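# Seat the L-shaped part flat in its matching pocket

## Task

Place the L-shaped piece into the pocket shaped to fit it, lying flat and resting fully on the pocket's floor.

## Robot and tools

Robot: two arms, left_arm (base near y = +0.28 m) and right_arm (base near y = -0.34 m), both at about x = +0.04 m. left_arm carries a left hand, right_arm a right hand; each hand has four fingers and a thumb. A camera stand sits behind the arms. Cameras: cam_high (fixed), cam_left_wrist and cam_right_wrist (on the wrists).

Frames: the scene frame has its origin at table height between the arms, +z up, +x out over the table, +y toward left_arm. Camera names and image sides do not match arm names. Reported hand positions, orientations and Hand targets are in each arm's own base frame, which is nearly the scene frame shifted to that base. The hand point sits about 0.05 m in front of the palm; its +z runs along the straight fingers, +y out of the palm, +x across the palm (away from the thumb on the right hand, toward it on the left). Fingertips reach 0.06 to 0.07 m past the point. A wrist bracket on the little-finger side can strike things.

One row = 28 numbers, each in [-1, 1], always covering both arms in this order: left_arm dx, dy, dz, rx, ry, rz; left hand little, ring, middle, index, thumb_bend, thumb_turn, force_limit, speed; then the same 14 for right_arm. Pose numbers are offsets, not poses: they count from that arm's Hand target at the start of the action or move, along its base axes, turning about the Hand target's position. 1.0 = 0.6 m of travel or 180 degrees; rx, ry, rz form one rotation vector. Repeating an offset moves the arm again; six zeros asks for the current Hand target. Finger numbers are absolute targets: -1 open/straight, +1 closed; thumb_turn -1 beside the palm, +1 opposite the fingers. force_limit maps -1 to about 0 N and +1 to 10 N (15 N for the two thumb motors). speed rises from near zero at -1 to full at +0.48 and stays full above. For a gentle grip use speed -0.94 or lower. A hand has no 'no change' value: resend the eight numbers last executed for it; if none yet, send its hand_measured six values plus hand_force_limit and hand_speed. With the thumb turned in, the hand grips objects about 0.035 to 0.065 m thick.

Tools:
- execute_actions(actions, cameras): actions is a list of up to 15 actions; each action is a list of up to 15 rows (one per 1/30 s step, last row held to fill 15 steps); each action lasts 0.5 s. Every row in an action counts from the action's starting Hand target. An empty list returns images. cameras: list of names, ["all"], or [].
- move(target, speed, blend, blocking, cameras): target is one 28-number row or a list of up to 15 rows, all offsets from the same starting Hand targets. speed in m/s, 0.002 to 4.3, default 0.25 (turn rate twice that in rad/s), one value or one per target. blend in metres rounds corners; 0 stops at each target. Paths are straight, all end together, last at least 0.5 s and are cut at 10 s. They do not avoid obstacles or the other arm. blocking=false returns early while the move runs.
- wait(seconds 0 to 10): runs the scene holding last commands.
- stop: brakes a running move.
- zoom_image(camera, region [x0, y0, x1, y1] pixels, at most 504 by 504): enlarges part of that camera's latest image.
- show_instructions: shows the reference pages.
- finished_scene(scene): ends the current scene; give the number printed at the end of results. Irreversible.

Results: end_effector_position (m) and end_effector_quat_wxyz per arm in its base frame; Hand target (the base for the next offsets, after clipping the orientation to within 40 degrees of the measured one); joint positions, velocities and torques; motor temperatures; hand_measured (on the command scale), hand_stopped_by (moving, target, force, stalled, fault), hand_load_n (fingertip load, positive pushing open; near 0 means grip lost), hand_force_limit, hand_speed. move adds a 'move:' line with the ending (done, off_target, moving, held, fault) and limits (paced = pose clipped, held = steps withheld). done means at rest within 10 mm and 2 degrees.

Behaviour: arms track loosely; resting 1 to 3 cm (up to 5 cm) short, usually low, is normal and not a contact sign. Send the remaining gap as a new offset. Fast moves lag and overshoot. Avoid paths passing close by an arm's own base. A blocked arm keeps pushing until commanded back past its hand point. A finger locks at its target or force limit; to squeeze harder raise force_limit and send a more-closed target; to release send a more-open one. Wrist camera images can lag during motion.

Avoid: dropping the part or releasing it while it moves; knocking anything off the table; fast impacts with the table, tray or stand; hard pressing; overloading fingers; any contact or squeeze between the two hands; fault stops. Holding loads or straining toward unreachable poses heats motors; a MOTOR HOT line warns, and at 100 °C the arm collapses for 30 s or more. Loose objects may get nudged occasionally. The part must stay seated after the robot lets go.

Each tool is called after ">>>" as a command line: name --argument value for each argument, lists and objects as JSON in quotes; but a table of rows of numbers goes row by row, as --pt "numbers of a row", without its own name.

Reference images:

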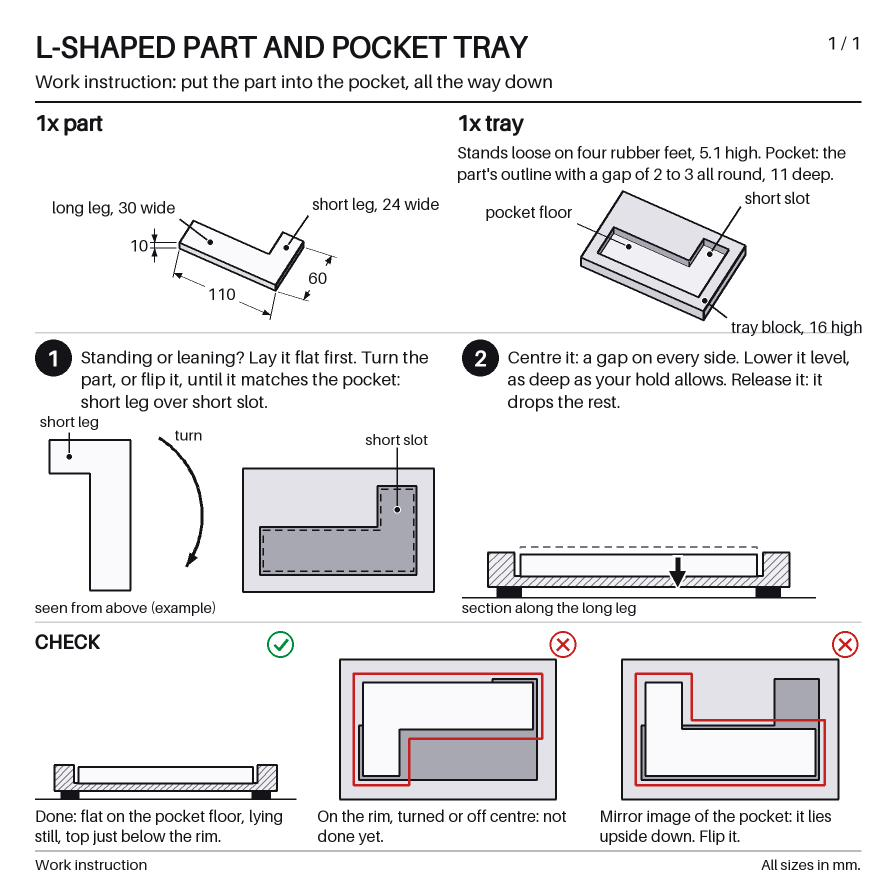

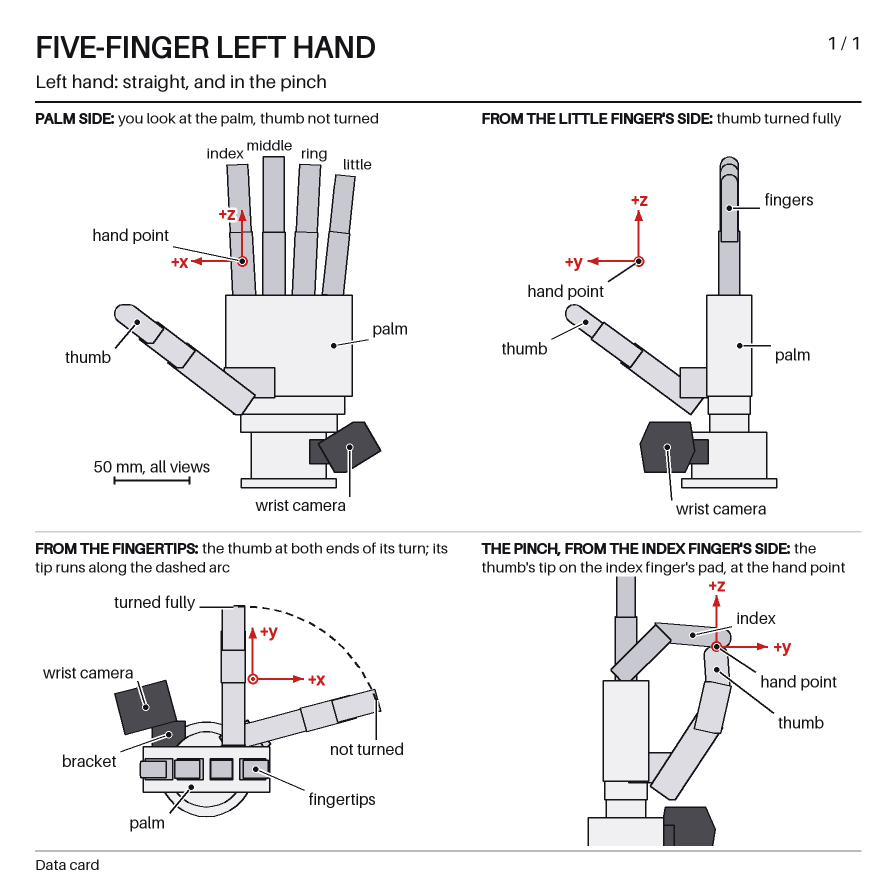

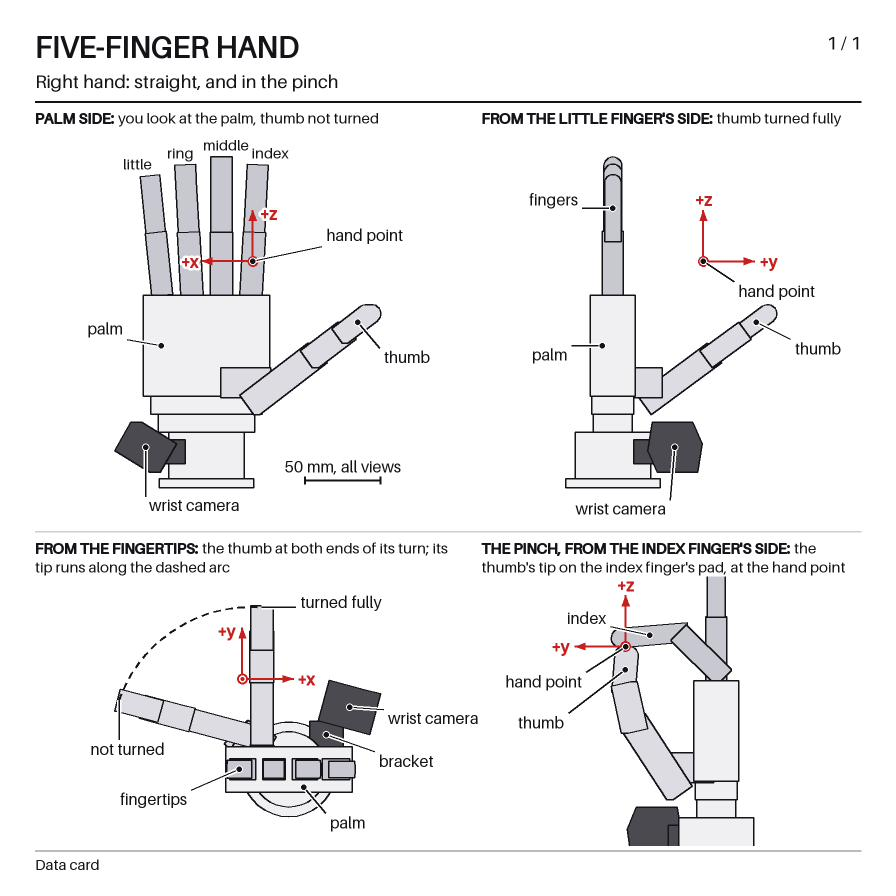

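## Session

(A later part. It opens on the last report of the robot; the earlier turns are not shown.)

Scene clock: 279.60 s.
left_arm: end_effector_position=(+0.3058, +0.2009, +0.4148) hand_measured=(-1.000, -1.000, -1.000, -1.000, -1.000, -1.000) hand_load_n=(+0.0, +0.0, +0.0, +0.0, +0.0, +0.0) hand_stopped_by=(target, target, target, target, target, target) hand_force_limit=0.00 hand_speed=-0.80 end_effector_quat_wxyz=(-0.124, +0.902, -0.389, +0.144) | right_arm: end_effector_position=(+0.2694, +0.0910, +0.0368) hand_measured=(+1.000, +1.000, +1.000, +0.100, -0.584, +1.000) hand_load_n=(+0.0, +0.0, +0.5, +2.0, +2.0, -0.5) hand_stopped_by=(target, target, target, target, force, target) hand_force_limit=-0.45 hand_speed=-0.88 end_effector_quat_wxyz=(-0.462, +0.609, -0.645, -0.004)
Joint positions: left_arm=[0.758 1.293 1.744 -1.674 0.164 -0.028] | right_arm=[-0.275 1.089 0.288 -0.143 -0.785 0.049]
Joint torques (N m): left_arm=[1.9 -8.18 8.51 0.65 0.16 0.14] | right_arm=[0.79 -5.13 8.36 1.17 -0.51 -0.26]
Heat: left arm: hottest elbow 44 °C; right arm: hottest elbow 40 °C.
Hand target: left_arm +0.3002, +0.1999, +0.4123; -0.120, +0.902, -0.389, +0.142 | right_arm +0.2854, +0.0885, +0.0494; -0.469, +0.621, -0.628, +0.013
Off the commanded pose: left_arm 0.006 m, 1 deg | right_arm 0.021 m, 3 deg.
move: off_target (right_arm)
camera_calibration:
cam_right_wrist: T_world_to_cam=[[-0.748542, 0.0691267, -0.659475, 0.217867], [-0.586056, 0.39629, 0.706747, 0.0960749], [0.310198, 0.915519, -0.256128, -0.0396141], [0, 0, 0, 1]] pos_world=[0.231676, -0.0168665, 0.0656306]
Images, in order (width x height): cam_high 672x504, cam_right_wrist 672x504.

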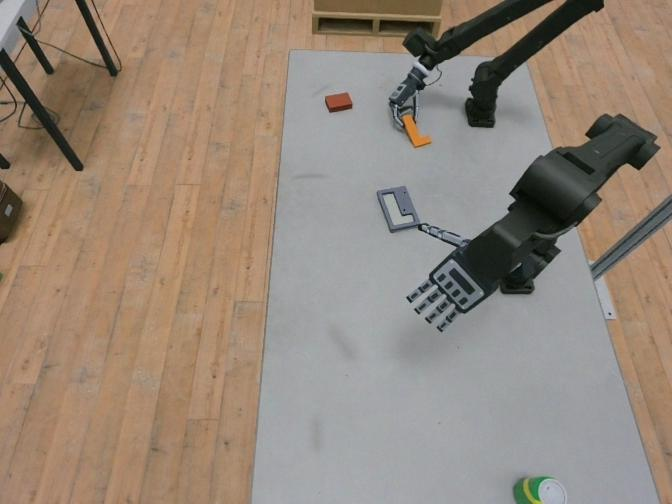

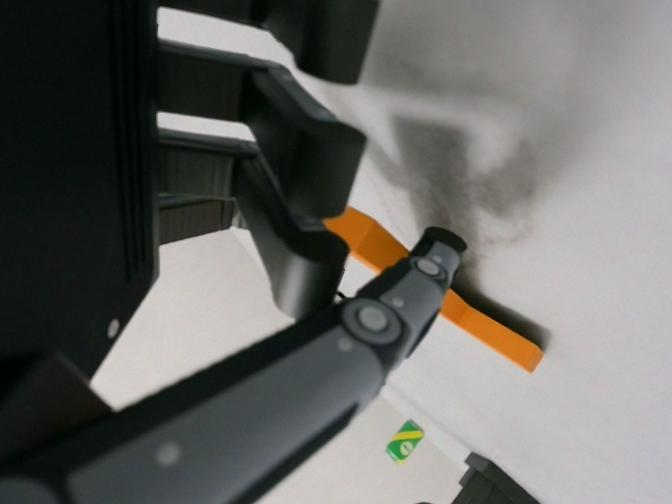

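>>> move --target '[0,0,0,0,0,0,-1,-1,-1,-1,-1,-1,0,-0.8,0,0.004,-0.03,-0.1878,-0.0503,0,1,1,1,0.1,0.1,1,-0.45,-0.88]' --speed 0.07 --cameras '["cam_right_wrist"]'

Scene clock: 294.13 s.
left_arm: end_effector_position=(+0.3058, +0.2009, +0.4148) hand_measured=(-1.000, -1.000, -1.000, -1.000, -1.000, -1.000) hand_load_n=(+0.0, +0.0, +0.0, +0.0, +0.0, +0.0) hand_stopped_by=(target, target, target, target, target, target) hand_force_limit=0.00 hand_speed=-0.80 end_effector_quat_wxyz=(-0.124, +0.902, -0.389, +0.144) | right_arm: end_effector_position=(+0.2860, +0.0892, +0.0296) hand_measured=(+1.000, +1.000, +1.000, +0.100, -0.584, +1.000) hand_load_n=(+0.0, +0.0, +0.0, +2.5, +2.0, +0.0) hand_stopped_by=(target, target, target, target, force, target) hand_force_limit=-0.45 hand_speed=-0.88 end_effector_quat_wxyz=(-0.317, +0.720, -0.569, +0.239)
Joint positions: left_arm=[0.758 1.293 1.744 -1.674 0.164 -0.028] | right_arm=[0.167 0.845 0.288 -0.199 -0.063 -0.038]
Joint torques (N m): left_arm=[1.96 -8.06 8.49 0.65 0.17 0.14] | right_arm=[1.44 -3.78 7.08 1.63 0.05 -0.32]
Heat: left arm: hottest elbow 44 °C; right arm: hottest elbow 40 °C.
Hand target: left_arm +0.3002, +0.1999, +0.4123; -0.120, +0.902, -0.389, +0.142 | right_arm +0.2854, +0.0908, +0.0314; -0.316, +0.727, -0.558, +0.243
Off the commanded pose: left_arm 0.006 m, 1 deg | right_arm 0.002 m, 2 deg.
move: done
camera_calibration:
cam_right_wrist: T_world_to_cam=[[-0.617624, -0.363099, -0.697639, 0.228052], [-0.683727, 0.686257, 0.248132, 0.127235], [0.388663, 0.630246, -0.672109, -0.0296127], [0, 0, 0, 1]] pos_world=[0.239354, 0.0141527, 0.107624]
Images, in order (width x height): cam_right_wrist 672x504.

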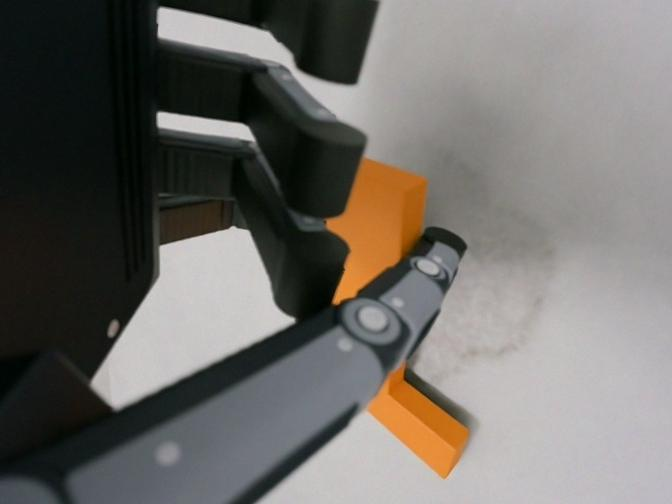

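>>> move --target '[0,0,0,0,0,0,-1,-1,-1,-1,-1,-1,0,-0.8,0,0,-0.034,0,0,0,1,1,1,0.1,0.1,1,-0.45,-0.88]' --speed 0.05 --cameras '["cam_right_wrist"]'

Scene clock: 298.30 s.
left_arm: end_effector_position=(+0.3058, +0.2009, +0.4148) hand_measured=(-1.000, -1.000, -1.000, -1.000, -1.000, -1.000) hand_load_n=(+0.0, +0.0, +0.0, +0.0, +0.0, +0.0) hand_stopped_by=(target, target, target, target, target, target) hand_force_limit=0.00 hand_speed=-0.80 end_effector_quat_wxyz=(-0.124, +0.902, -0.389, +0.144) | right_arm: end_effector_position=(+0.2882, +0.0895, +0.0165) hand_measured=(+1.000, +1.000, +1.000, +0.100, -0.584, +1.000) hand_load_n=(+0.0, +0.0, +0.0, +1.5, +2.5, +0.0) hand_stopped_by=(target, target, target, target, force, target) hand_force_limit=-0.45 hand_speed=-0.88 end_effector_quat_wxyz=(-0.319, +0.719, -0.568, +0.242)
Joint positions: left_arm=[0.758 1.293 1.744 -1.674 0.164 -0.028] | right_arm=[0.167 0.894 0.261 -0.115 -0.063 -0.039]
Joint torques (N m): left_arm=[1.9 -8.12 8.51 0.66 0.17 0.13] | right_arm=[0.97 -2.67 6.02 2.33 0.05 -0.33]
Heat: left arm: hottest elbow 44 °C; right arm: hottest elbow 41 °C.
Hand target: left_arm +0.3002, +0.1999, +0.4123; -0.120, +0.902, -0.389, +0.142 | right_arm +0.2855, +0.0908, +0.0111; -0.316, +0.727, -0.559, +0.243
Off the commanded pose: left_arm 0.006 m, 1 deg | right_arm 0.006 m, 1 deg.
move: done
camera_calibration:
cam_right_wrist: T_world_to_cam=[[-0.61166, -0.362823, -0.703016, 0.218561], [-0.685955, 0.685938, 0.242807, 0.132468], [0.394129, 0.630752, -0.668441, -0.0410908], [0, 0, 0, 1]] pos_world=[0.240747, 0.0143521, 0.0940208]
Images, in order (width x height): cam_right_wrist 672x504.

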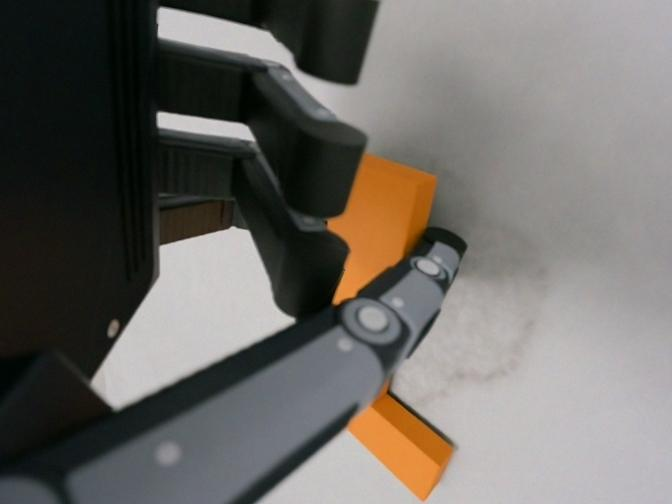

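>>> move --target '[0,0,0,0,0,0,-1,-1,-1,-1,-1,-1,0,-0.8,0,0,0,0,0,0,1,1,1,0.1,-1,1,-0.45,-0.7]' --speed 0.05 --cameras '["cam_right_wrist"]'

Scene clock: 305.60 s.
left_arm: end_effector_position=(+0.3058, +0.2009, +0.4148) hand_measured=(-1.000, -1.000, -1.000, -1.000, -1.000, -1.000) hand_load_n=(+0.0, +0.0, +0.0, +0.0, +0.0, +0.0) hand_stopped_by=(target, target, target, target, target, target) hand_force_limit=0.00 hand_speed=-0.80 end_effector_quat_wxyz=(-0.124, +0.902, -0.389, +0.144) | right_arm: end_effector_position=(+0.2883, +0.0896, +0.0163) hand_measured=(+1.000, +1.000, +1.000, +0.100, -1.000, +1.000) hand_load_n=(+0.0, +0.0, +0.0, -0.5, +0.0, +0.0) hand_stopped_by=(target, target, target, target, target, target) hand_force_limit=-0.45 hand_speed=-0.70 end_effector_quat_wxyz=(-0.319, +0.719, -0.568, +0.242)
Joint positions: left_arm=[0.758 1.293 1.744 -1.674 0.164 -0.028] | right_arm=[0.168 0.895 0.261 -0.114 -0.063 -0.039]
Joint torques (N m): left_arm=[1.9 -8.12 8.5 0.64 0.17 0.14] | right_arm=[0.79 -2.55 5.93 2.37 0.06 -0.31]
Motor temperatures (°C): left_arm=[33 27 44 29 30 24] | right_arm=[31 31 41 29 26 28]
Heat: left arm: hottest elbow 44 °C; right arm: hottest elbow 41 °C.
Hand target: left_arm +0.3002, +0.1999, +0.4123; -0.120, +0.902, -0.389, +0.142 | right_arm +0.2854, +0.0909, +0.0110; -0.316, +0.727, -0.558, +0.243
Off the commanded pose: left_arm 0.006 m, 1 deg | right_arm 0.006 m, 1 deg.
move: done
camera_calibration:
cam_right_wrist: T_world_to_cam=[[-0.611489, -0.363074, -0.703036, 0.218543], [-0.686216, 0.685701, 0.242737, 0.132658], [0.393941, 0.630865, -0.668446, -0.0413222], [0, 0, 0, 1]] pos_world=[0.240947, 0.014452, 0.0938208]
Images, in order (width x height): cam_right_wrist 672x504.

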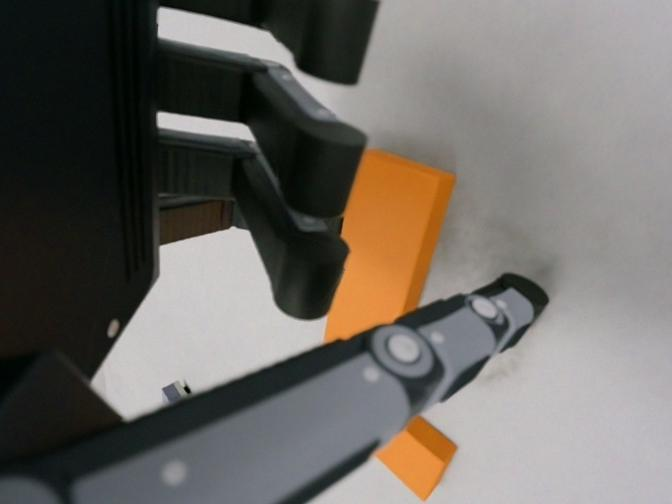

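>>> zoom_image --camera "cam_right_wrist" --region '[330, 130, 480, 240]'

>>> zoom_image --camera "cam_right_wrist" --region '[360, 400, 480, 504]'

Scaled by 3.360 from the camera's 672x504 image, which has a finer 960x720 frame.

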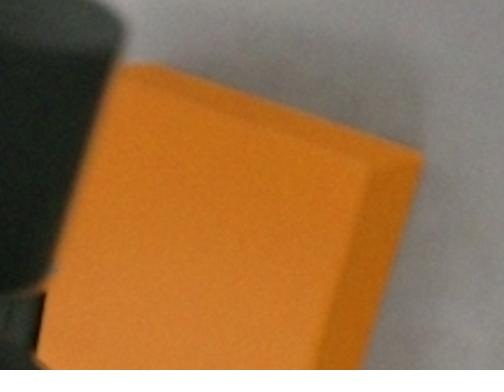

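Scaled by 4.200 from the camera's 672x504 image, which has a finer 960x720 frame.

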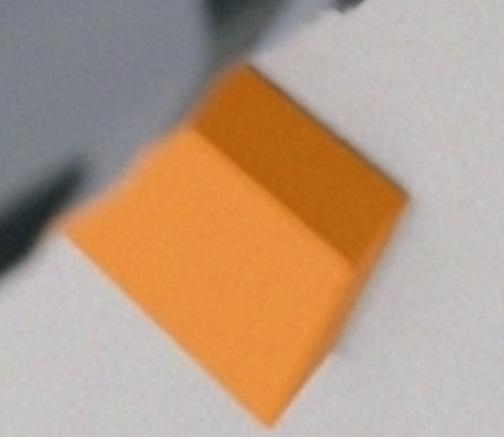

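>>> move --pt "0 0 0 0 0 0 -1 -1 -1 -1 -1 -1 0 -0.8 0.014 0.008 0.002 0 0 0.008 1 1 1 0.1 -1 1 -0.45 -0.7" --pt "0 0 0 0 0 0 -1 -1 -1 -1 -1 -1 0 -0.8 -0.004 0.059 0.001 0 0 0.0239 1 1 1 0.1 -1 1 -0.45 -0.7" --speed 0.06 --blend '[0.003,0]' --cameras '["cam_right_wrist"]'

Scene clock: 337.57 s.
left_arm: end_effector_position=(+0.3058, +0.2009, +0.4148) hand_measured=(-1.000, -1.000, -1.000, -1.000, -1.000, -1.000) hand_load_n=(+0.0, +0.0, +0.0, +0.0, +0.0, +0.0) hand_stopped_by=(target, target, target, target, target, target) hand_force_limit=0.00 hand_speed=-0.80 end_effector_quat_wxyz=(-0.124, +0.902, -0.389, +0.144) | right_arm: end_effector_position=(+0.2858, +0.1152, +0.0149) hand_measured=(+1.000, +1.000, +1.000, +0.100, -1.000, +1.000) hand_load_n=(+0.0, +0.0, +0.0, -4.5, +0.0, +0.0) hand_stopped_by=(target, target, target, target, target, target) hand_force_limit=-0.45 hand_speed=-0.70 end_effector_quat_wxyz=(-0.323, +0.745, -0.528, +0.249)
Joint positions: left_arm=[0.758 1.293 1.744 -1.674 0.164 -0.028] | right_arm=[0.289 0.917 0.261 -0.075 -0.007 -0.045]
Joint torques (N m): left_arm=[1.9 -8.06 8.49 0.66 0.17 0.14] | right_arm=[2.32 -1.49 7.24 1.7 -0.51 0.12]
Heat: left arm: hottest elbow 44 °C; right arm: hottest elbow 42 °C.
Hand target: left_arm +0.3002, +0.1999, +0.4123; -0.120, +0.902, -0.389, +0.142 | right_arm +0.2830, +0.1263, +0.0116; -0.325, +0.748, -0.531, +0.231
Off the commanded pose: left_arm 0.006 m, 1 deg | right_arm 0.012 m, 2 deg.
move: off_target (right_arm)
camera_calibration:
cam_right_wrist: T_world_to_cam=[[-0.55924, -0.438236, -0.703705, 0.219026], [-0.747444, 0.633708, 0.199355, 0.137815], [0.358579, 0.637467, -0.681951, -0.0478495], [0, 0, 0, 1]] pos_world=[0.242655, 0.0391532, 0.0940244]
Images, in order (width x height): cam_right_wrist 672x504.

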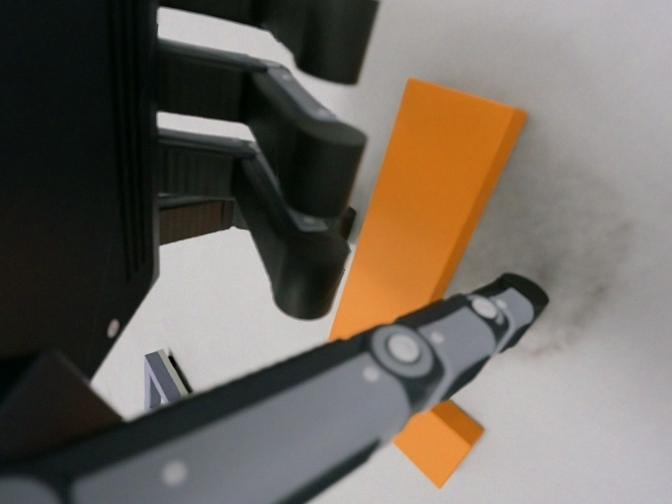

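>>> move --target '[0,0,0,0,0,0,-1,-1,-1,-1,-1,-1,0,-0.8,0,0.003,0.016,0,0,0,1,1,1,0.1,-1,1,-0.45,-0.7]' --speed 0.06 --cameras '["cam_right_wrist"]'

Scene clock: 344.40 s.
left_arm: end_effector_position=(+0.3058, +0.2009, +0.4148) hand_measured=(-1.000, -1.000, -1.000, -1.000, -1.000, -1.000) hand_load_n=(+0.5, +0.0, +0.0, +0.0, +0.0, -0.5) hand_stopped_by=(target, target, target, target, target, target) hand_force_limit=0.00 hand_speed=-0.80 end_effector_quat_wxyz=(-0.124, +0.902, -0.389, +0.144) | right_arm: end_effector_position=(+0.2821, +0.1190, +0.0154) hand_measured=(+1.000, +1.000, +1.000, +0.100, -1.000, +1.000) hand_load_n=(+0.0, +0.0, +0.0, -0.5, +0.0, +0.0) hand_stopped_by=(target, target, target, target, target, target) hand_force_limit=-0.45 hand_speed=-0.70 end_effector_quat_wxyz=(-0.321, +0.746, -0.531, +0.242)
Joint positions: left_arm=[0.758 1.293 1.744 -1.674 0.164 -0.028] | right_arm=[0.304 0.911 0.267 -0.101 -0.002 -0.03]
Joint torques (N m): left_arm=[1.9 -8.06 8.51 0.64 0.17 0.13] | right_arm=[1.61 -3.55 8.06 0.95 -0.39 0.06]
Heat: left arm: hottest elbow 44 °C; right arm: hottest elbow 43 °C.
Hand target: left_arm +0.3002, +0.1999, +0.4123; -0.120, +0.902, -0.389, +0.142 | right_arm +0.2830, +0.1280, +0.0212; -0.325, +0.748, -0.531, +0.231
Off the commanded pose: left_arm 0.006 m, 1 deg | right_arm 0.011 m, 1 deg.
move: off_target (right_arm)
camera_calibration:
cam_right_wrist: T_world_to_cam=[[-0.569837, -0.436515, -0.696233, 0.221637], [-0.744954, 0.63205, 0.21344, 0.131908], [0.346884, 0.640287, -0.685349, -0.0455649], [0, 0, 0, 1]] pos_world=[0.240368, 0.0425499, 0.0949286]
Images, in order (width x height): cam_right_wrist 672x504.

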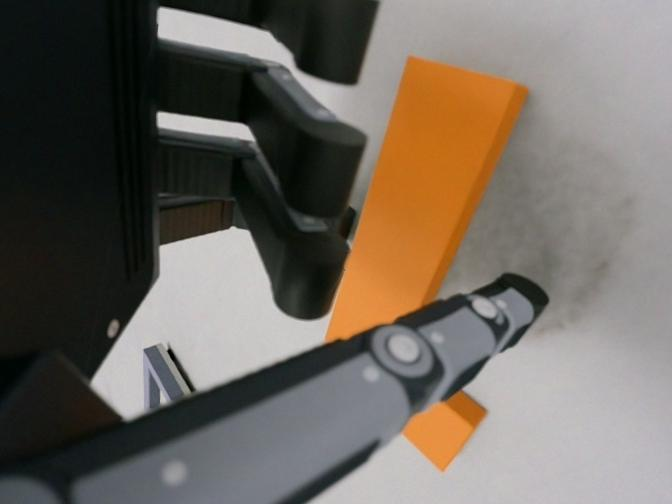

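>>> move --target '[0,0,0,0,0,0,-1,-1,-1,-1,-1,-1,0,-0.8,0,0,0,0,0,0,1,1,1,0.1,0.1,1,-0.42,-0.88]' --speed 0.06 --cameras '["cam_right_wrist"]'

Scene clock: 352.80 s.
left_arm: end_effector_position=(+0.3058, +0.2009, +0.4148) hand_measured=(-1.000, -1.000, -1.000, -1.000, -1.000, -1.000) hand_load_n=(+0.0, +0.0, +0.0, +0.0, +0.0, +0.0) hand_stopped_by=(target, target, target, target, target, target) hand_force_limit=0.00 hand_speed=-0.80 end_effector_quat_wxyz=(-0.124, +0.902, -0.389, +0.144) | right_arm: end_effector_position=(+0.2818, +0.1189, +0.0156) hand_measured=(+1.000, +1.000, +1.000, +0.100, -0.572, +1.000) hand_load_n=(+0.0, +0.0, +0.0, +3.5, +4.5, -0.5) hand_stopped_by=(target, target, target, target, force, target) hand_force_limit=-0.42 hand_speed=-0.88 end_effector_quat_wxyz=(-0.321, +0.746, -0.531, +0.241)
Joint positions: left_arm=[0.758 1.293 1.744 -1.674 0.164 -0.028] | right_arm=[0.304 0.909 0.267 -0.103 -0.002 -0.029]
Joint torques (N m): left_arm=[1.9 -8.12 8.51 0.65 0.17 0.14] | right_arm=[1.44 -3.14 8.14 1.09 -0.4 0.04]
Heat: left arm: hottest elbow 44 °C; right arm: hottest elbow 44 °C.
Hand target: left_arm +0.3002, +0.1999, +0.4123; -0.120, +0.902, -0.389, +0.142 | right_arm +0.2830, +0.1280, +0.0212; -0.325, +0.748, -0.531, +0.231
Off the commanded pose: left_arm 0.006 m, 1 deg | right_arm 0.011 m, 1 deg.
move: off_target (right_arm)
camera_calibration:
cam_right_wrist: T_world_to_cam=[[-0.570244, -0.43629, -0.696041, 0.221732], [-0.744729, 0.632165, 0.213882, 0.131616], [0.346699, 0.640327, -0.685406, -0.04531], [0, 0, 0, 1]] pos_world=[0.240169, 0.0425498, 0.0951287]
Images, in order (width x height): cam_right_wrist 672x504.

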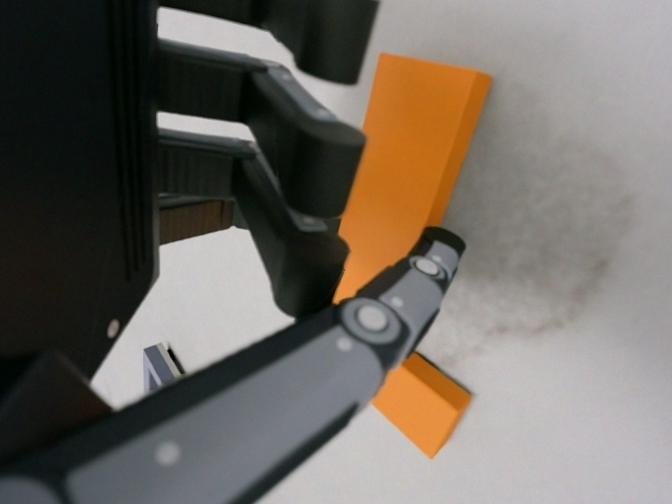

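>>> move --pt "0 0 0 0 0 0 -1 -1 -1 -1 -1 -1 0 -0.8 0.017 0 0.2 0 0 0 1 1 1 0.1 0.1 1 -0.42 -0.88" --pt "0 0 0 0 0 0 -1 -1 -1 -1 -1 -1 0 -0.8 0.088 0.52 0.208 0 0 -0.0389 1 1 1 0.1 0.1 1 -0.42 -0.88" --speed '[0.15,0.25]' --blend '[0.04,0]' --cameras '["cam_right_wrist"]'

Scene clock: 372.67 s.
left_arm: end_effector_position=(+0.3058, +0.2009, +0.4148) hand_measured=(-1.000, -1.000, -1.000, -1.000, -1.000, -1.000) hand_load_n=(+0.0, +0.0, +0.0, +0.0, +0.0, +0.0) hand_stopped_by=(target, target, target, target, target, target) hand_force_limit=0.00 hand_speed=-0.80 end_effector_quat_wxyz=(-0.124, +0.902, -0.389, +0.144) | right_arm: end_effector_position=(+0.3271, +0.4220, +0.1289) hand_measured=(+1.000, +1.000, +1.000, +0.100, -0.572, +1.000) hand_load_n=(+0.0, +0.0, +0.0, +4.5, +4.0, -0.5) hand_stopped_by=(target, target, target, target, force, target) hand_force_limit=-0.42 hand_speed=-0.88 end_effector_quat_wxyz=(-0.294, +0.725, -0.569, +0.254)
Joint positions: left_arm=[0.758 1.293 1.744 -1.674 0.164 -0.028] | right_arm=[1.007 1.464 1.075 -0.567 0.547 0.59]
Joint torques (N m): left_arm=[1.9 -8.06 8.51 0.65 0.17 0.14] | right_arm=[0.32 -11.58 10.84 1.2 0.55 0.04]
Motor temperatures (°C): left_arm=[33 27 44 29 30 24] | right_arm=[31 31 46 29 26 28]
Heat: left arm: hottest elbow 44 °C; right arm: hottest elbow 46 °C.
Hand target: left_arm +0.3002, +0.1999, +0.4123; -0.120, +0.902, -0.389, +0.142 | right_arm +0.3359, +0.4400, +0.1461; -0.310, +0.714, -0.576, +0.250
Off the commanded pose: left_arm 0.006 m, 1 deg | right_arm 0.026 m, 2 deg.
move: off_target (right_arm)
camera_calibration:
cam_right_wrist: T_world_to_cam=[[-0.62807, -0.389628, -0.673586, 0.454953], [-0.672018, 0.708006, 0.21707, -0.106661], [0.392326, 0.588997, -0.706514, -0.16795], [0, 0, 0, 1]] pos_world=[0.279956, 0.351701, 0.210943]
Images, in order (width x height): cam_right_wrist 672x504.

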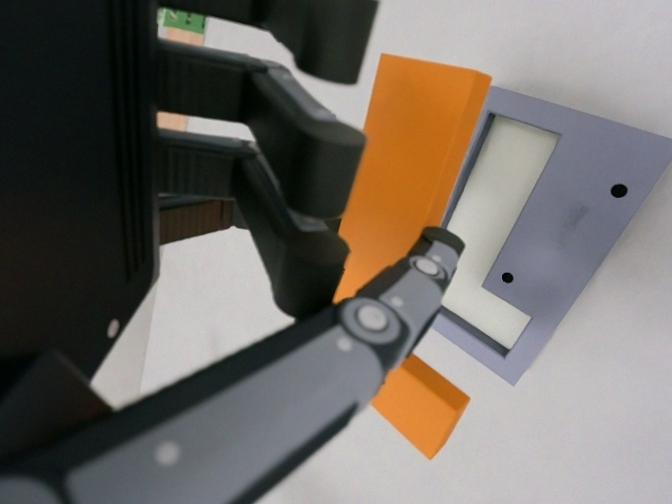

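>>> zoom_image --camera "cam_right_wrist" --region '[370, 40, 580, 200]'

>>> zoom_image --camera "cam_right_wrist" --region '[370, 270, 570, 470]'

Scaled by 2.400 from the camera's 672x504 image, which has a finer 960x720 frame.

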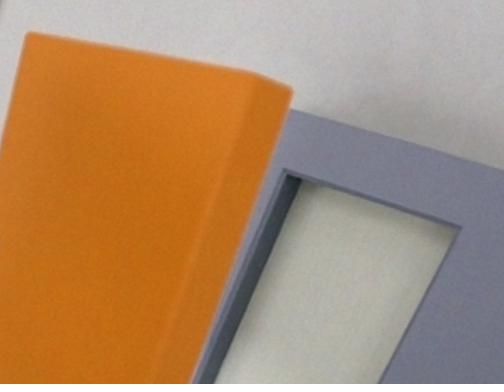

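Scaled by 2.520 from the camera's 672x504 image, which has a finer 960x720 frame.

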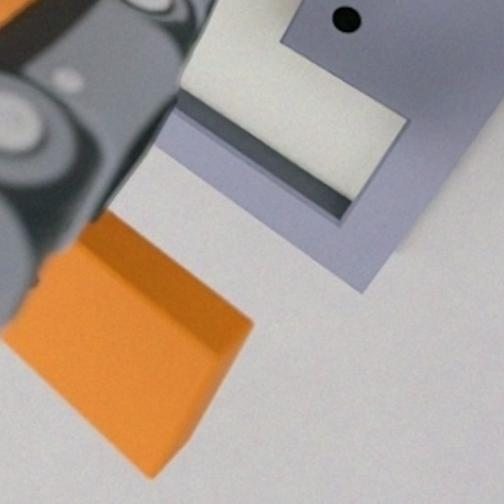

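>>> move --target '[0,0,0,0,0,0,-1,-1,-1,-1,-1,-1,0,-0.8,-0.0218,-0.005,-0.1527,0,0,-0.0156,1,1,1,0.1,0.1,1,-0.42,-0.88]' --speed 0.12 --cameras '["cam_right_wrist"]'

>>> zoom_image --camera "cam_right_wrist" --region '[430, 0, 630, 160]'

>>> zoom_image --camera "cam_right_wrist" --region '[400, 270, 600, 470]'

Scene clock: 414.17 s.
left_arm: end_effector_position=(+0.3058, +0.2009, +0.4148) hand_measured=(-1.000, -1.000, -1.000, -1.000, -1.000, -1.000) hand_load_n=(+0.0, +0.0, +0.0, +0.0, -0.5, +0.0) hand_stopped_by=(target, target, target, target, target, target) hand_force_limit=0.00 hand_speed=-0.80 end_effector_quat_wxyz=(-0.124, +0.902, -0.389, +0.144) | right_arm: end_effector_position=(+0.3260, +0.4319, +0.0585) hand_measured=(+1.000, +1.000, +1.000, +0.100, -0.572, +1.000) hand_load_n=(+0.0, +0.0, +0.0, +4.5, +3.5, -0.5) hand_stopped_by=(target, target, target, target, force, target) hand_force_limit=-0.42 hand_speed=-0.88 end_effector_quat_wxyz=(-0.300, +0.703, -0.590, +0.261)
Joint positions: left_arm=[0.758 1.293 1.744 -1.674 0.164 -0.028] | right_arm=[1.032 1.575 0.987 -0.382 0.594 0.668]
Joint torques (N m): left_arm=[1.9 -8.12 8.5 0.64 0.17 0.14] | right_arm=[0.73 -12.45 6.26 1.83 0.58 0.07]
Motor temperatures (°C): left_arm=[33 27 44 29 30 24] | right_arm=[31 32 51 29 26 28]
Heat: left arm: hottest elbow 44 °C; right arm: hottest elbow 51 °C.
Hand target: left_arm +0.3002, +0.1999, +0.4123; -0.120, +0.902, -0.389, +0.142 | right_arm +0.3227, +0.4370, +0.0543; -0.304, +0.700, -0.593, +0.258
Off the commanded pose: left_arm 0.006 m, 1 deg | right_arm 0.007 m, 1 deg.
move: done
camera_calibration:
cam_right_wrist: T_world_to_cam=[[-0.637816, -0.338563, -0.691784, 0.392873], [-0.635216, 0.739165, 0.223909, -0.125002], [0.435535, 0.582246, -0.686512, -0.235454], [0, 0, 0, 1]] pos_world=[0.273726, 0.362501, 0.138131]
Images, in order (width x height): cam_right_wrist 672x504.

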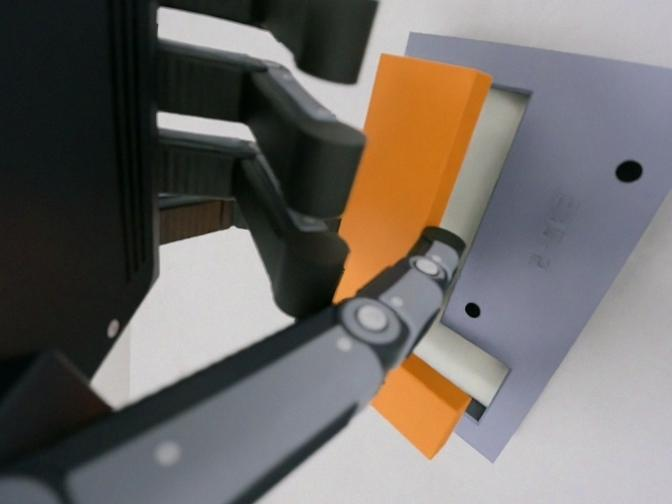

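Scaled by 2.520 from the camera's 672x504 image, which has a finer 960x720 frame.

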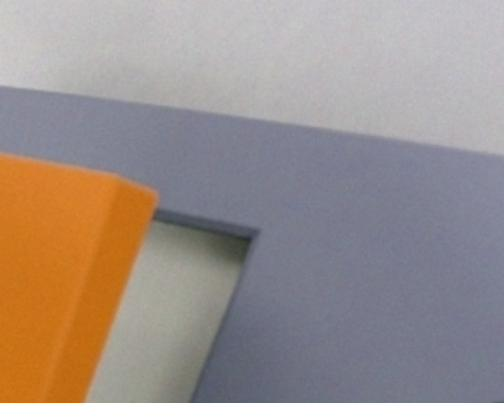

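Scaled by 2.520 from the camera's 672x504 image, which has a finer 960x720 frame.

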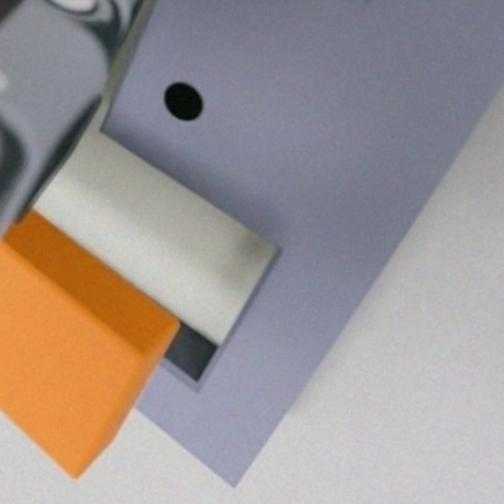

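>>> move --target '[0,0,0,0,0,0,-1,-1,-1,-1,-1,-1,0,-0.8,-0.0045,0.0035,-0.0305,0,0,0.0022,1,1,1,0.1,0.1,1,-0.42,-0.88]' --speed 0.06 --cameras '["cam_right_wrist"]'

>>> zoom_image --camera "cam_right_wrist" --region '[430, 30, 550, 150]'

>>> zoom_image --camera "cam_right_wrist" --region '[400, 340, 520, 460]'

Scene clock: 440.77 s.
left_arm: end_effector_position=(+0.3058, +0.2009, +0.4148) hand_measured=(-1.000, -1.000, -1.000, -1.000, -1.000, -1.000) hand_load_n=(+0.0, +0.0, +0.0, +0.0, -0.5, +0.0) hand_stopped_by=(target, target, target, target, target, target) hand_force_limit=0.00 hand_speed=-0.80 end_effector_quat_wxyz=(-0.124, +0.902, -0.389, +0.144) | right_arm: end_effector_position=(+0.3242, +0.4347, +0.0420) hand_measured=(+1.000, +1.000, +1.000, +0.100, -0.572, +1.000) hand_load_n=(+0.0, +0.0, +0.0, +4.5, +4.0, -0.5) hand_stopped_by=(target, target, target, target, force, target) hand_force_limit=-0.42 hand_speed=-0.88 end_effector_quat_wxyz=(-0.303, +0.704, -0.588, +0.260)
Joint positions: left_arm=[0.758 1.293 1.744 -1.674 0.164 -0.028] | right_arm=[1.038 1.604 0.967 -0.331 0.594 0.669]
Joint torques (N m): left_arm=[1.85 -8.12 8.49 0.65 0.17 0.14] | right_arm=[0.97 -12.92 6.04 2.06 0.58 0.04]
Heat: left arm: hottest elbow 44 °C; right arm: hottest elbow 48 °C.
Hand target: left_arm +0.3002, +0.1999, +0.4123; -0.120, +0.902, -0.389, +0.142 | right_arm +0.3200, +0.4391, +0.0360; -0.305, +0.702, -0.590, +0.257
Off the commanded pose: left_arm 0.006 m, 1 deg | right_arm 0.009 m, 1 deg.
move: done
camera_calibration:
cam_right_wrist: T_world_to_cam=[[-0.634513, -0.33892, -0.694642, 0.38052], [-0.639391, 0.735107, 0.225382, -0.121579], [0.43425, 0.587155, -0.683137, -0.249435], [0, 0, 0, 1]] pos_world=[0.272026, 0.364796, 0.121329]
Images, in order (width x height): cam_right_wrist 672x504.

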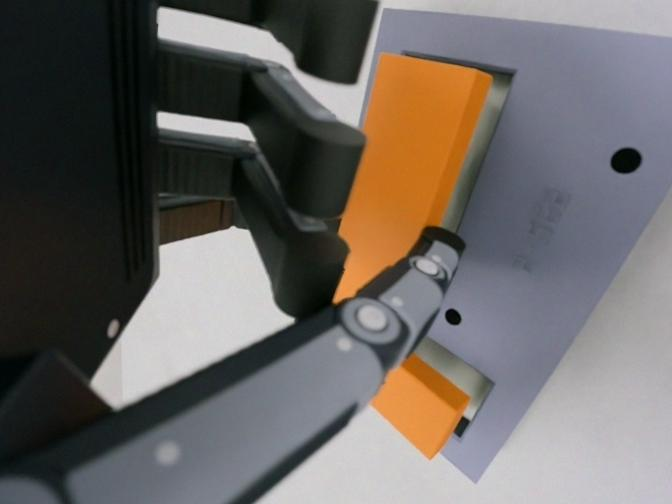

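Scaled by 4.200 from the camera's 672x504 image, which has a finer 960x720 frame.

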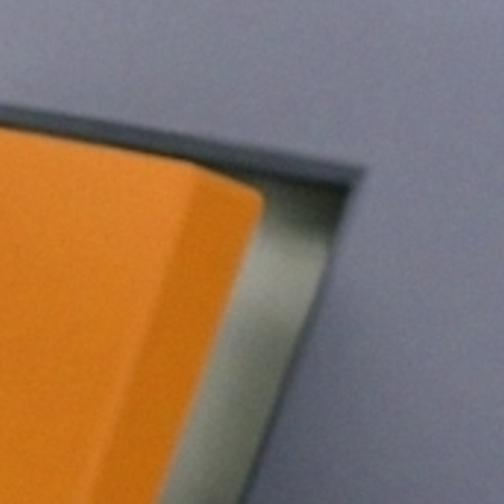

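Scaled by 4.200 from the camera's 672x504 image, which has a finer 960x720 frame.

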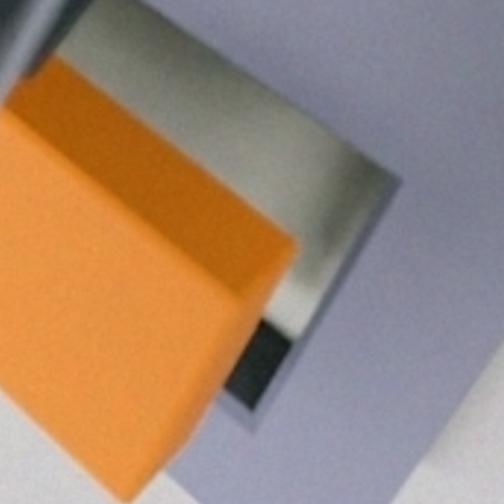

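>>> move --target '[0,0,0,0,0,0,-1,-1,-1,-1,-1,-1,0,-0.8,0,-0.0008,-0.0175,0,0,0,1,1,1,0.1,0.1,1,-0.42,-0.88]' --speed 0.04 --cameras '["cam_right_wrist"]'

>>> zoom_image --camera "cam_right_wrist" --region '[430, 30, 550, 150]'

>>> zoom_image --camera "cam_right_wrist" --region '[400, 340, 520, 460]'

Scene clock: 473.23 s.
left_arm: end_effector_position=(+0.3058, +0.2009, +0.4148) hand_measured=(-1.000, -1.000, -1.000, -1.000, -1.000, -1.000) hand_load_n=(+0.0, +0.0, -0.5, +0.0, +0.0, +0.0) hand_stopped_by=(target, target, target, target, target, target) hand_force_limit=0.00 hand_speed=-0.80 end_effector_quat_wxyz=(-0.124, +0.902, -0.389, +0.144) | right_arm: end_effector_position=(+0.3250, +0.4358, +0.0351) hand_measured=(+1.000, +1.000, +1.000, +0.100, -0.572, +1.000) hand_load_n=(+0.0, +0.0, +0.0, +4.0, +4.0, -0.5) hand_stopped_by=(target, target, target, target, force, target) hand_force_limit=-0.42 hand_speed=-0.88 end_effector_quat_wxyz=(-0.306, +0.702, -0.588, +0.260)
Joint positions: left_arm=[0.758 1.293 1.744 -1.674 0.164 -0.028] | right_arm=[1.038 1.617 0.958 -0.301 0.595 0.669]
Joint torques (N m): left_arm=[1.9 -8.06 8.51 0.65 0.17 0.14] | right_arm=[0.79 -12.1 5.71 2.11 0.51 0.02]
Motor temperatures (°C): left_arm=[33 27 44 29 30 24] | right_arm=[31 33 45 29 26 28]
Heat: left arm: hottest elbow 44 °C; right arm: hottest elbow 45 °C.
Hand target: left_arm +0.3002, +0.1999, +0.4123; -0.120, +0.902, -0.389, +0.142 | right_arm +0.3201, +0.4387, +0.0256; -0.305, +0.702, -0.590, +0.257
Off the commanded pose: left_arm 0.006 m, 1 deg | right_arm 0.011 m, 0 deg.
move: off_target (right_arm)
camera_calibration:
cam_right_wrist: T_world_to_cam=[[-0.631862, -0.334402, -0.699232, 0.373904], [-0.639705, 0.734379, 0.22686, -0.119802], [0.437639, 0.590647, -0.677944, -0.257984], [0, 0, 0, 1]] pos_world=[0.272522, 0.365392, 0.113725]
Images, in order (width x height): cam_right_wrist 672x504.

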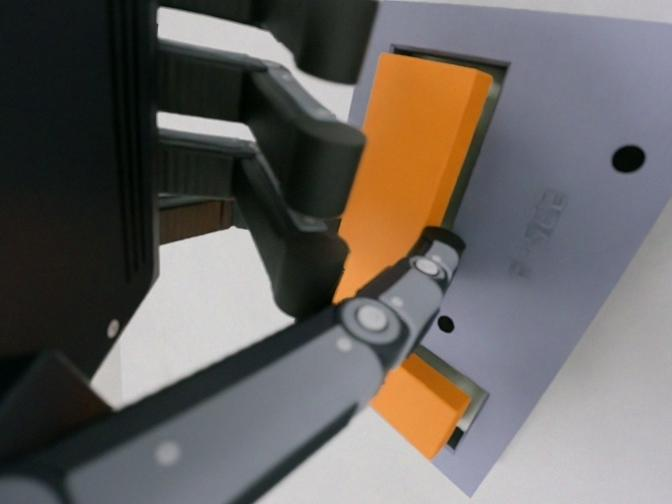

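Scaled by 4.200 from the camera's 672x504 image, which has a finer 960x720 frame.

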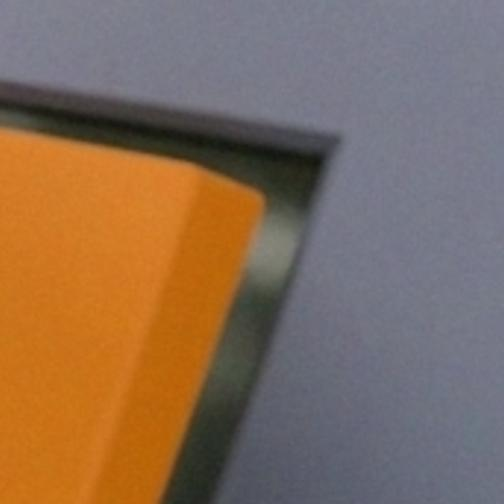

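Scaled by 4.200 from the camera's 672x504 image, which has a finer 960x720 frame.

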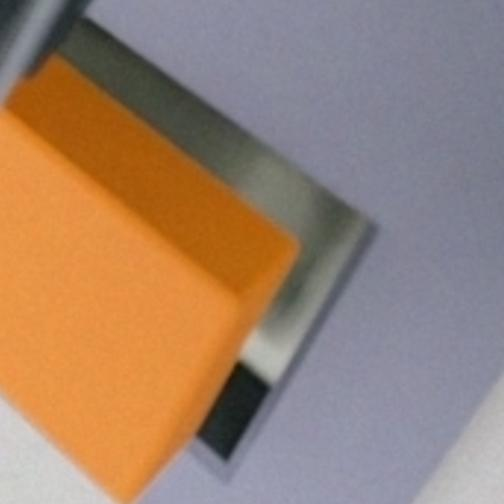

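>>> move --target '[0,0,0,0,0,0,-1,-1,-1,-1,-1,-1,0,-0.8,-0.0017,-0.005,-0.005,0,0,0,1,1,1,0.1,0.1,1,-0.42,-0.88]' --speed 0.03 --cameras '["cam_right_wrist"]'

>>> zoom_image --camera "cam_right_wrist" --region '[430, 30, 550, 150]'

>>> zoom_image --camera "cam_right_wrist" --region '[400, 340, 520, 460]'

Scene clock: 493.37 s.
left_arm: end_effector_position=(+0.3058, +0.2009, +0.4148) hand_measured=(-1.000, -1.000, -1.000, -1.000, -1.000, -1.000) hand_load_n=(+0.0, +0.0, +0.0, +0.0, +0.0, +0.0) hand_stopped_by=(target, target, target, target, target, target) hand_force_limit=0.00 hand_speed=-0.80 end_effector_quat_wxyz=(-0.124, +0.902, -0.389, +0.144) | right_arm: end_effector_position=(+0.3255, +0.4355, +0.0342) hand_measured=(+1.000, +1.000, +1.000, +0.100, -0.572, +1.000) hand_load_n=(+0.0, +0.5, +0.0, +1.5, +4.5, -1.0) hand_stopped_by=(target, target, target, target, force, target) hand_force_limit=-0.42 hand_speed=-0.88 end_effector_quat_wxyz=(-0.309, +0.700, -0.589, +0.260)
Joint positions: left_arm=[0.758 1.293 1.744 -1.674 0.164 -0.028] | right_arm=[1.038 1.617 0.952 -0.289 0.598 0.669]
Joint torques (N m): left_arm=[1.9 -8.12 8.49 0.64 0.17 0.13] | right_arm=[0.97 -12.4 5.38 2.06 0.39 -0.01]
Heat: left arm: hottest elbow 44 °C; right arm: hottest elbow 45 °C.
Hand target: left_arm +0.3002, +0.1999, +0.4123; -0.120, +0.902, -0.389, +0.142 | right_arm +0.3190, +0.4356, +0.0226; -0.305, +0.702, -0.590, +0.257
Off the commanded pose: left_arm 0.006 m, 1 deg | right_arm 0.013 m, 1 deg.
move: off_target (right_arm)
camera_calibration:
cam_right_wrist: T_world_to_cam=[[-0.628746, -0.330247, -0.704, 0.370859], [-0.639725, 0.734364, 0.226851, -0.119169], [0.442075, 0.592998, -0.672996, -0.261215], [0, 0, 0, 1]] pos_world=[0.272417, 0.364889, 0.112322]
Images, in order (width x height): cam_right_wrist 672x504.

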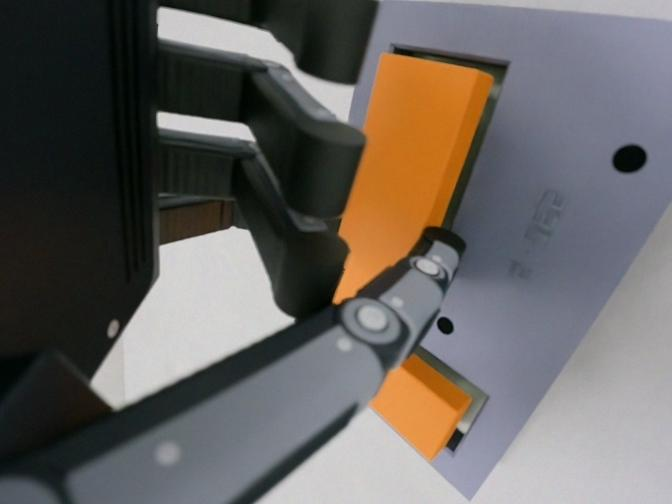

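Scaled by 4.200 from the camera's 672x504 image, which has a finer 960x720 frame.

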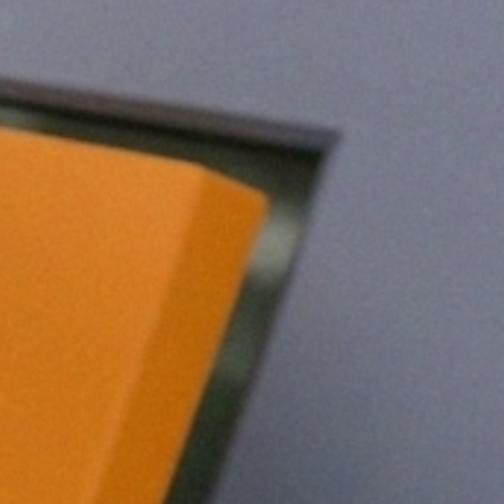

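Scaled by 4.200 from the camera's 672x504 image, which has a finer 960x720 frame.

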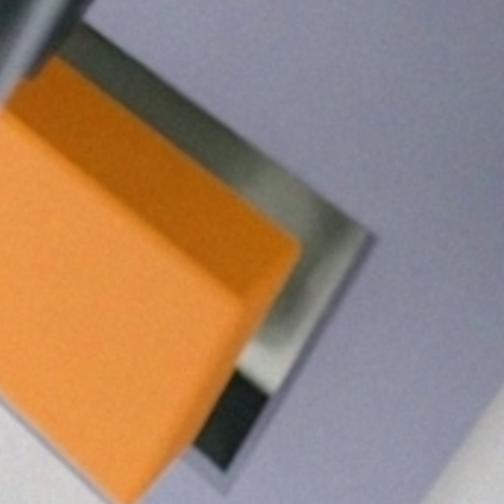

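>>> move --pt "0 0 0 0 0 0 -1 -1 -1 -1 -1 -1 0 -0.8 0 -0.004 0.035 0 0 0 1 1 1 0.1 0.1 1 -0.42 -0.88" --pt "0 0 0 0 0 0 -1 -1 -1 -1 -1 -1 0 -0.8 0.0 -0.004 0.018 0 0 0 1 1 1 0.1 0.1 1 -0.42 -0.88" --speed 0.05 --cameras '["cam_right_wrist"]'

Scene clock: 529.83 s.
left_arm: end_effector_position=(+0.3058, +0.2009, +0.4148) hand_measured=(-1.000, -1.000, -1.000, -1.000, -1.000, -1.000) hand_load_n=(+0.0, +0.0, +0.0, +0.0, +0.0, +0.0) hand_stopped_by=(target, target, target, target, target, target) hand_force_limit=0.00 hand_speed=-0.80 end_effector_quat_wxyz=(-0.124, +0.902, -0.389, +0.144) | right_arm: end_effector_position=(+0.3228, +0.4310, +0.0380) hand_measured=(+1.000, +1.000, +1.000, +0.100, -0.572, +1.000) hand_load_n=(-0.5, +0.0, +0.0, +4.5, +4.0, -0.5) hand_stopped_by=(target, target, target, target, force, target) hand_force_limit=-0.42 hand_speed=-0.88 end_effector_quat_wxyz=(-0.303, +0.703, -0.589, +0.261)
Joint positions: left_arm=[0.758 1.293 1.744 -1.674 0.164 -0.028] | right_arm=[1.038 1.602 0.952 -0.317 0.598 0.67]
Joint torques (N m): left_arm=[1.85 -8.12 8.5 0.64 0.17 0.14] | right_arm=[0.44 -12.81 5.65 2.09 0.29 -0.02]
Heat: left arm: hottest elbow 44 °C; right arm: hottest elbow 44 °C.
Hand target: left_arm +0.3002, +0.1999, +0.4123; -0.120, +0.902, -0.389, +0.142 | right_arm +0.3190, +0.4333, +0.0334; -0.305, +0.702, -0.590, +0.257
Off the commanded pose: left_arm 0.006 m, 1 deg | right_arm 0.006 m, 1 deg.
move: done
camera_calibration:
cam_right_wrist: T_world_to_cam=[[-0.633954, -0.337866, -0.695665, 0.374931], [-0.637859, 0.73707, 0.223301, -0.120115], [0.437308, 0.585299, -0.682779, -0.249597], [0, 0, 0, 1]] pos_world=[0.270223, 0.361298, 0.117228]
Images, in order (width x height): cam_right_wrist 672x504.

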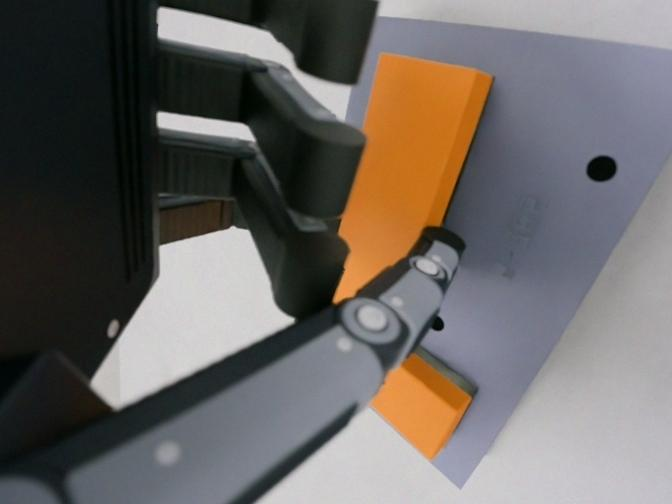

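>>> zoom_image --camera "cam_right_wrist" --region '[340, 20, 560, 185]'

>>> zoom_image --camera "cam_right_wrist" --region '[360, 330, 520, 490]'

Scaled by 2.291 from the camera's 672x504 image, which has a finer 960x720 frame.

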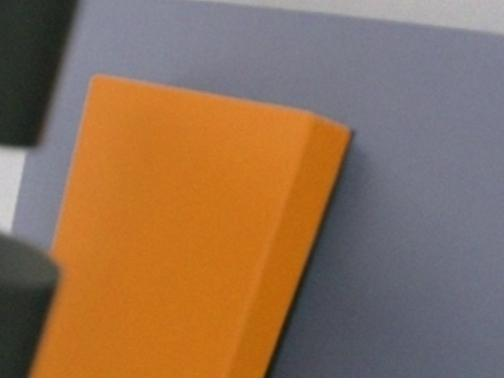

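Scaled by 3.150 from the camera's 672x504 image, which has a finer 960x720 frame.

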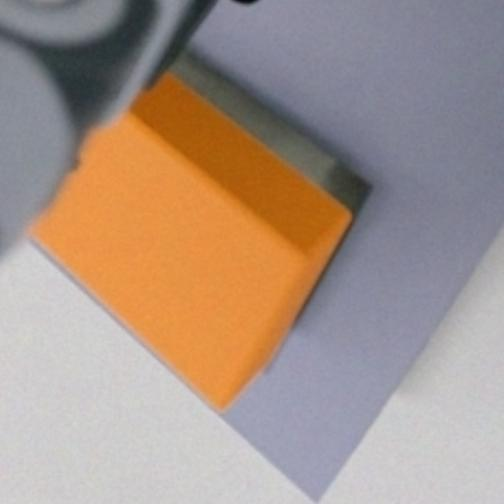

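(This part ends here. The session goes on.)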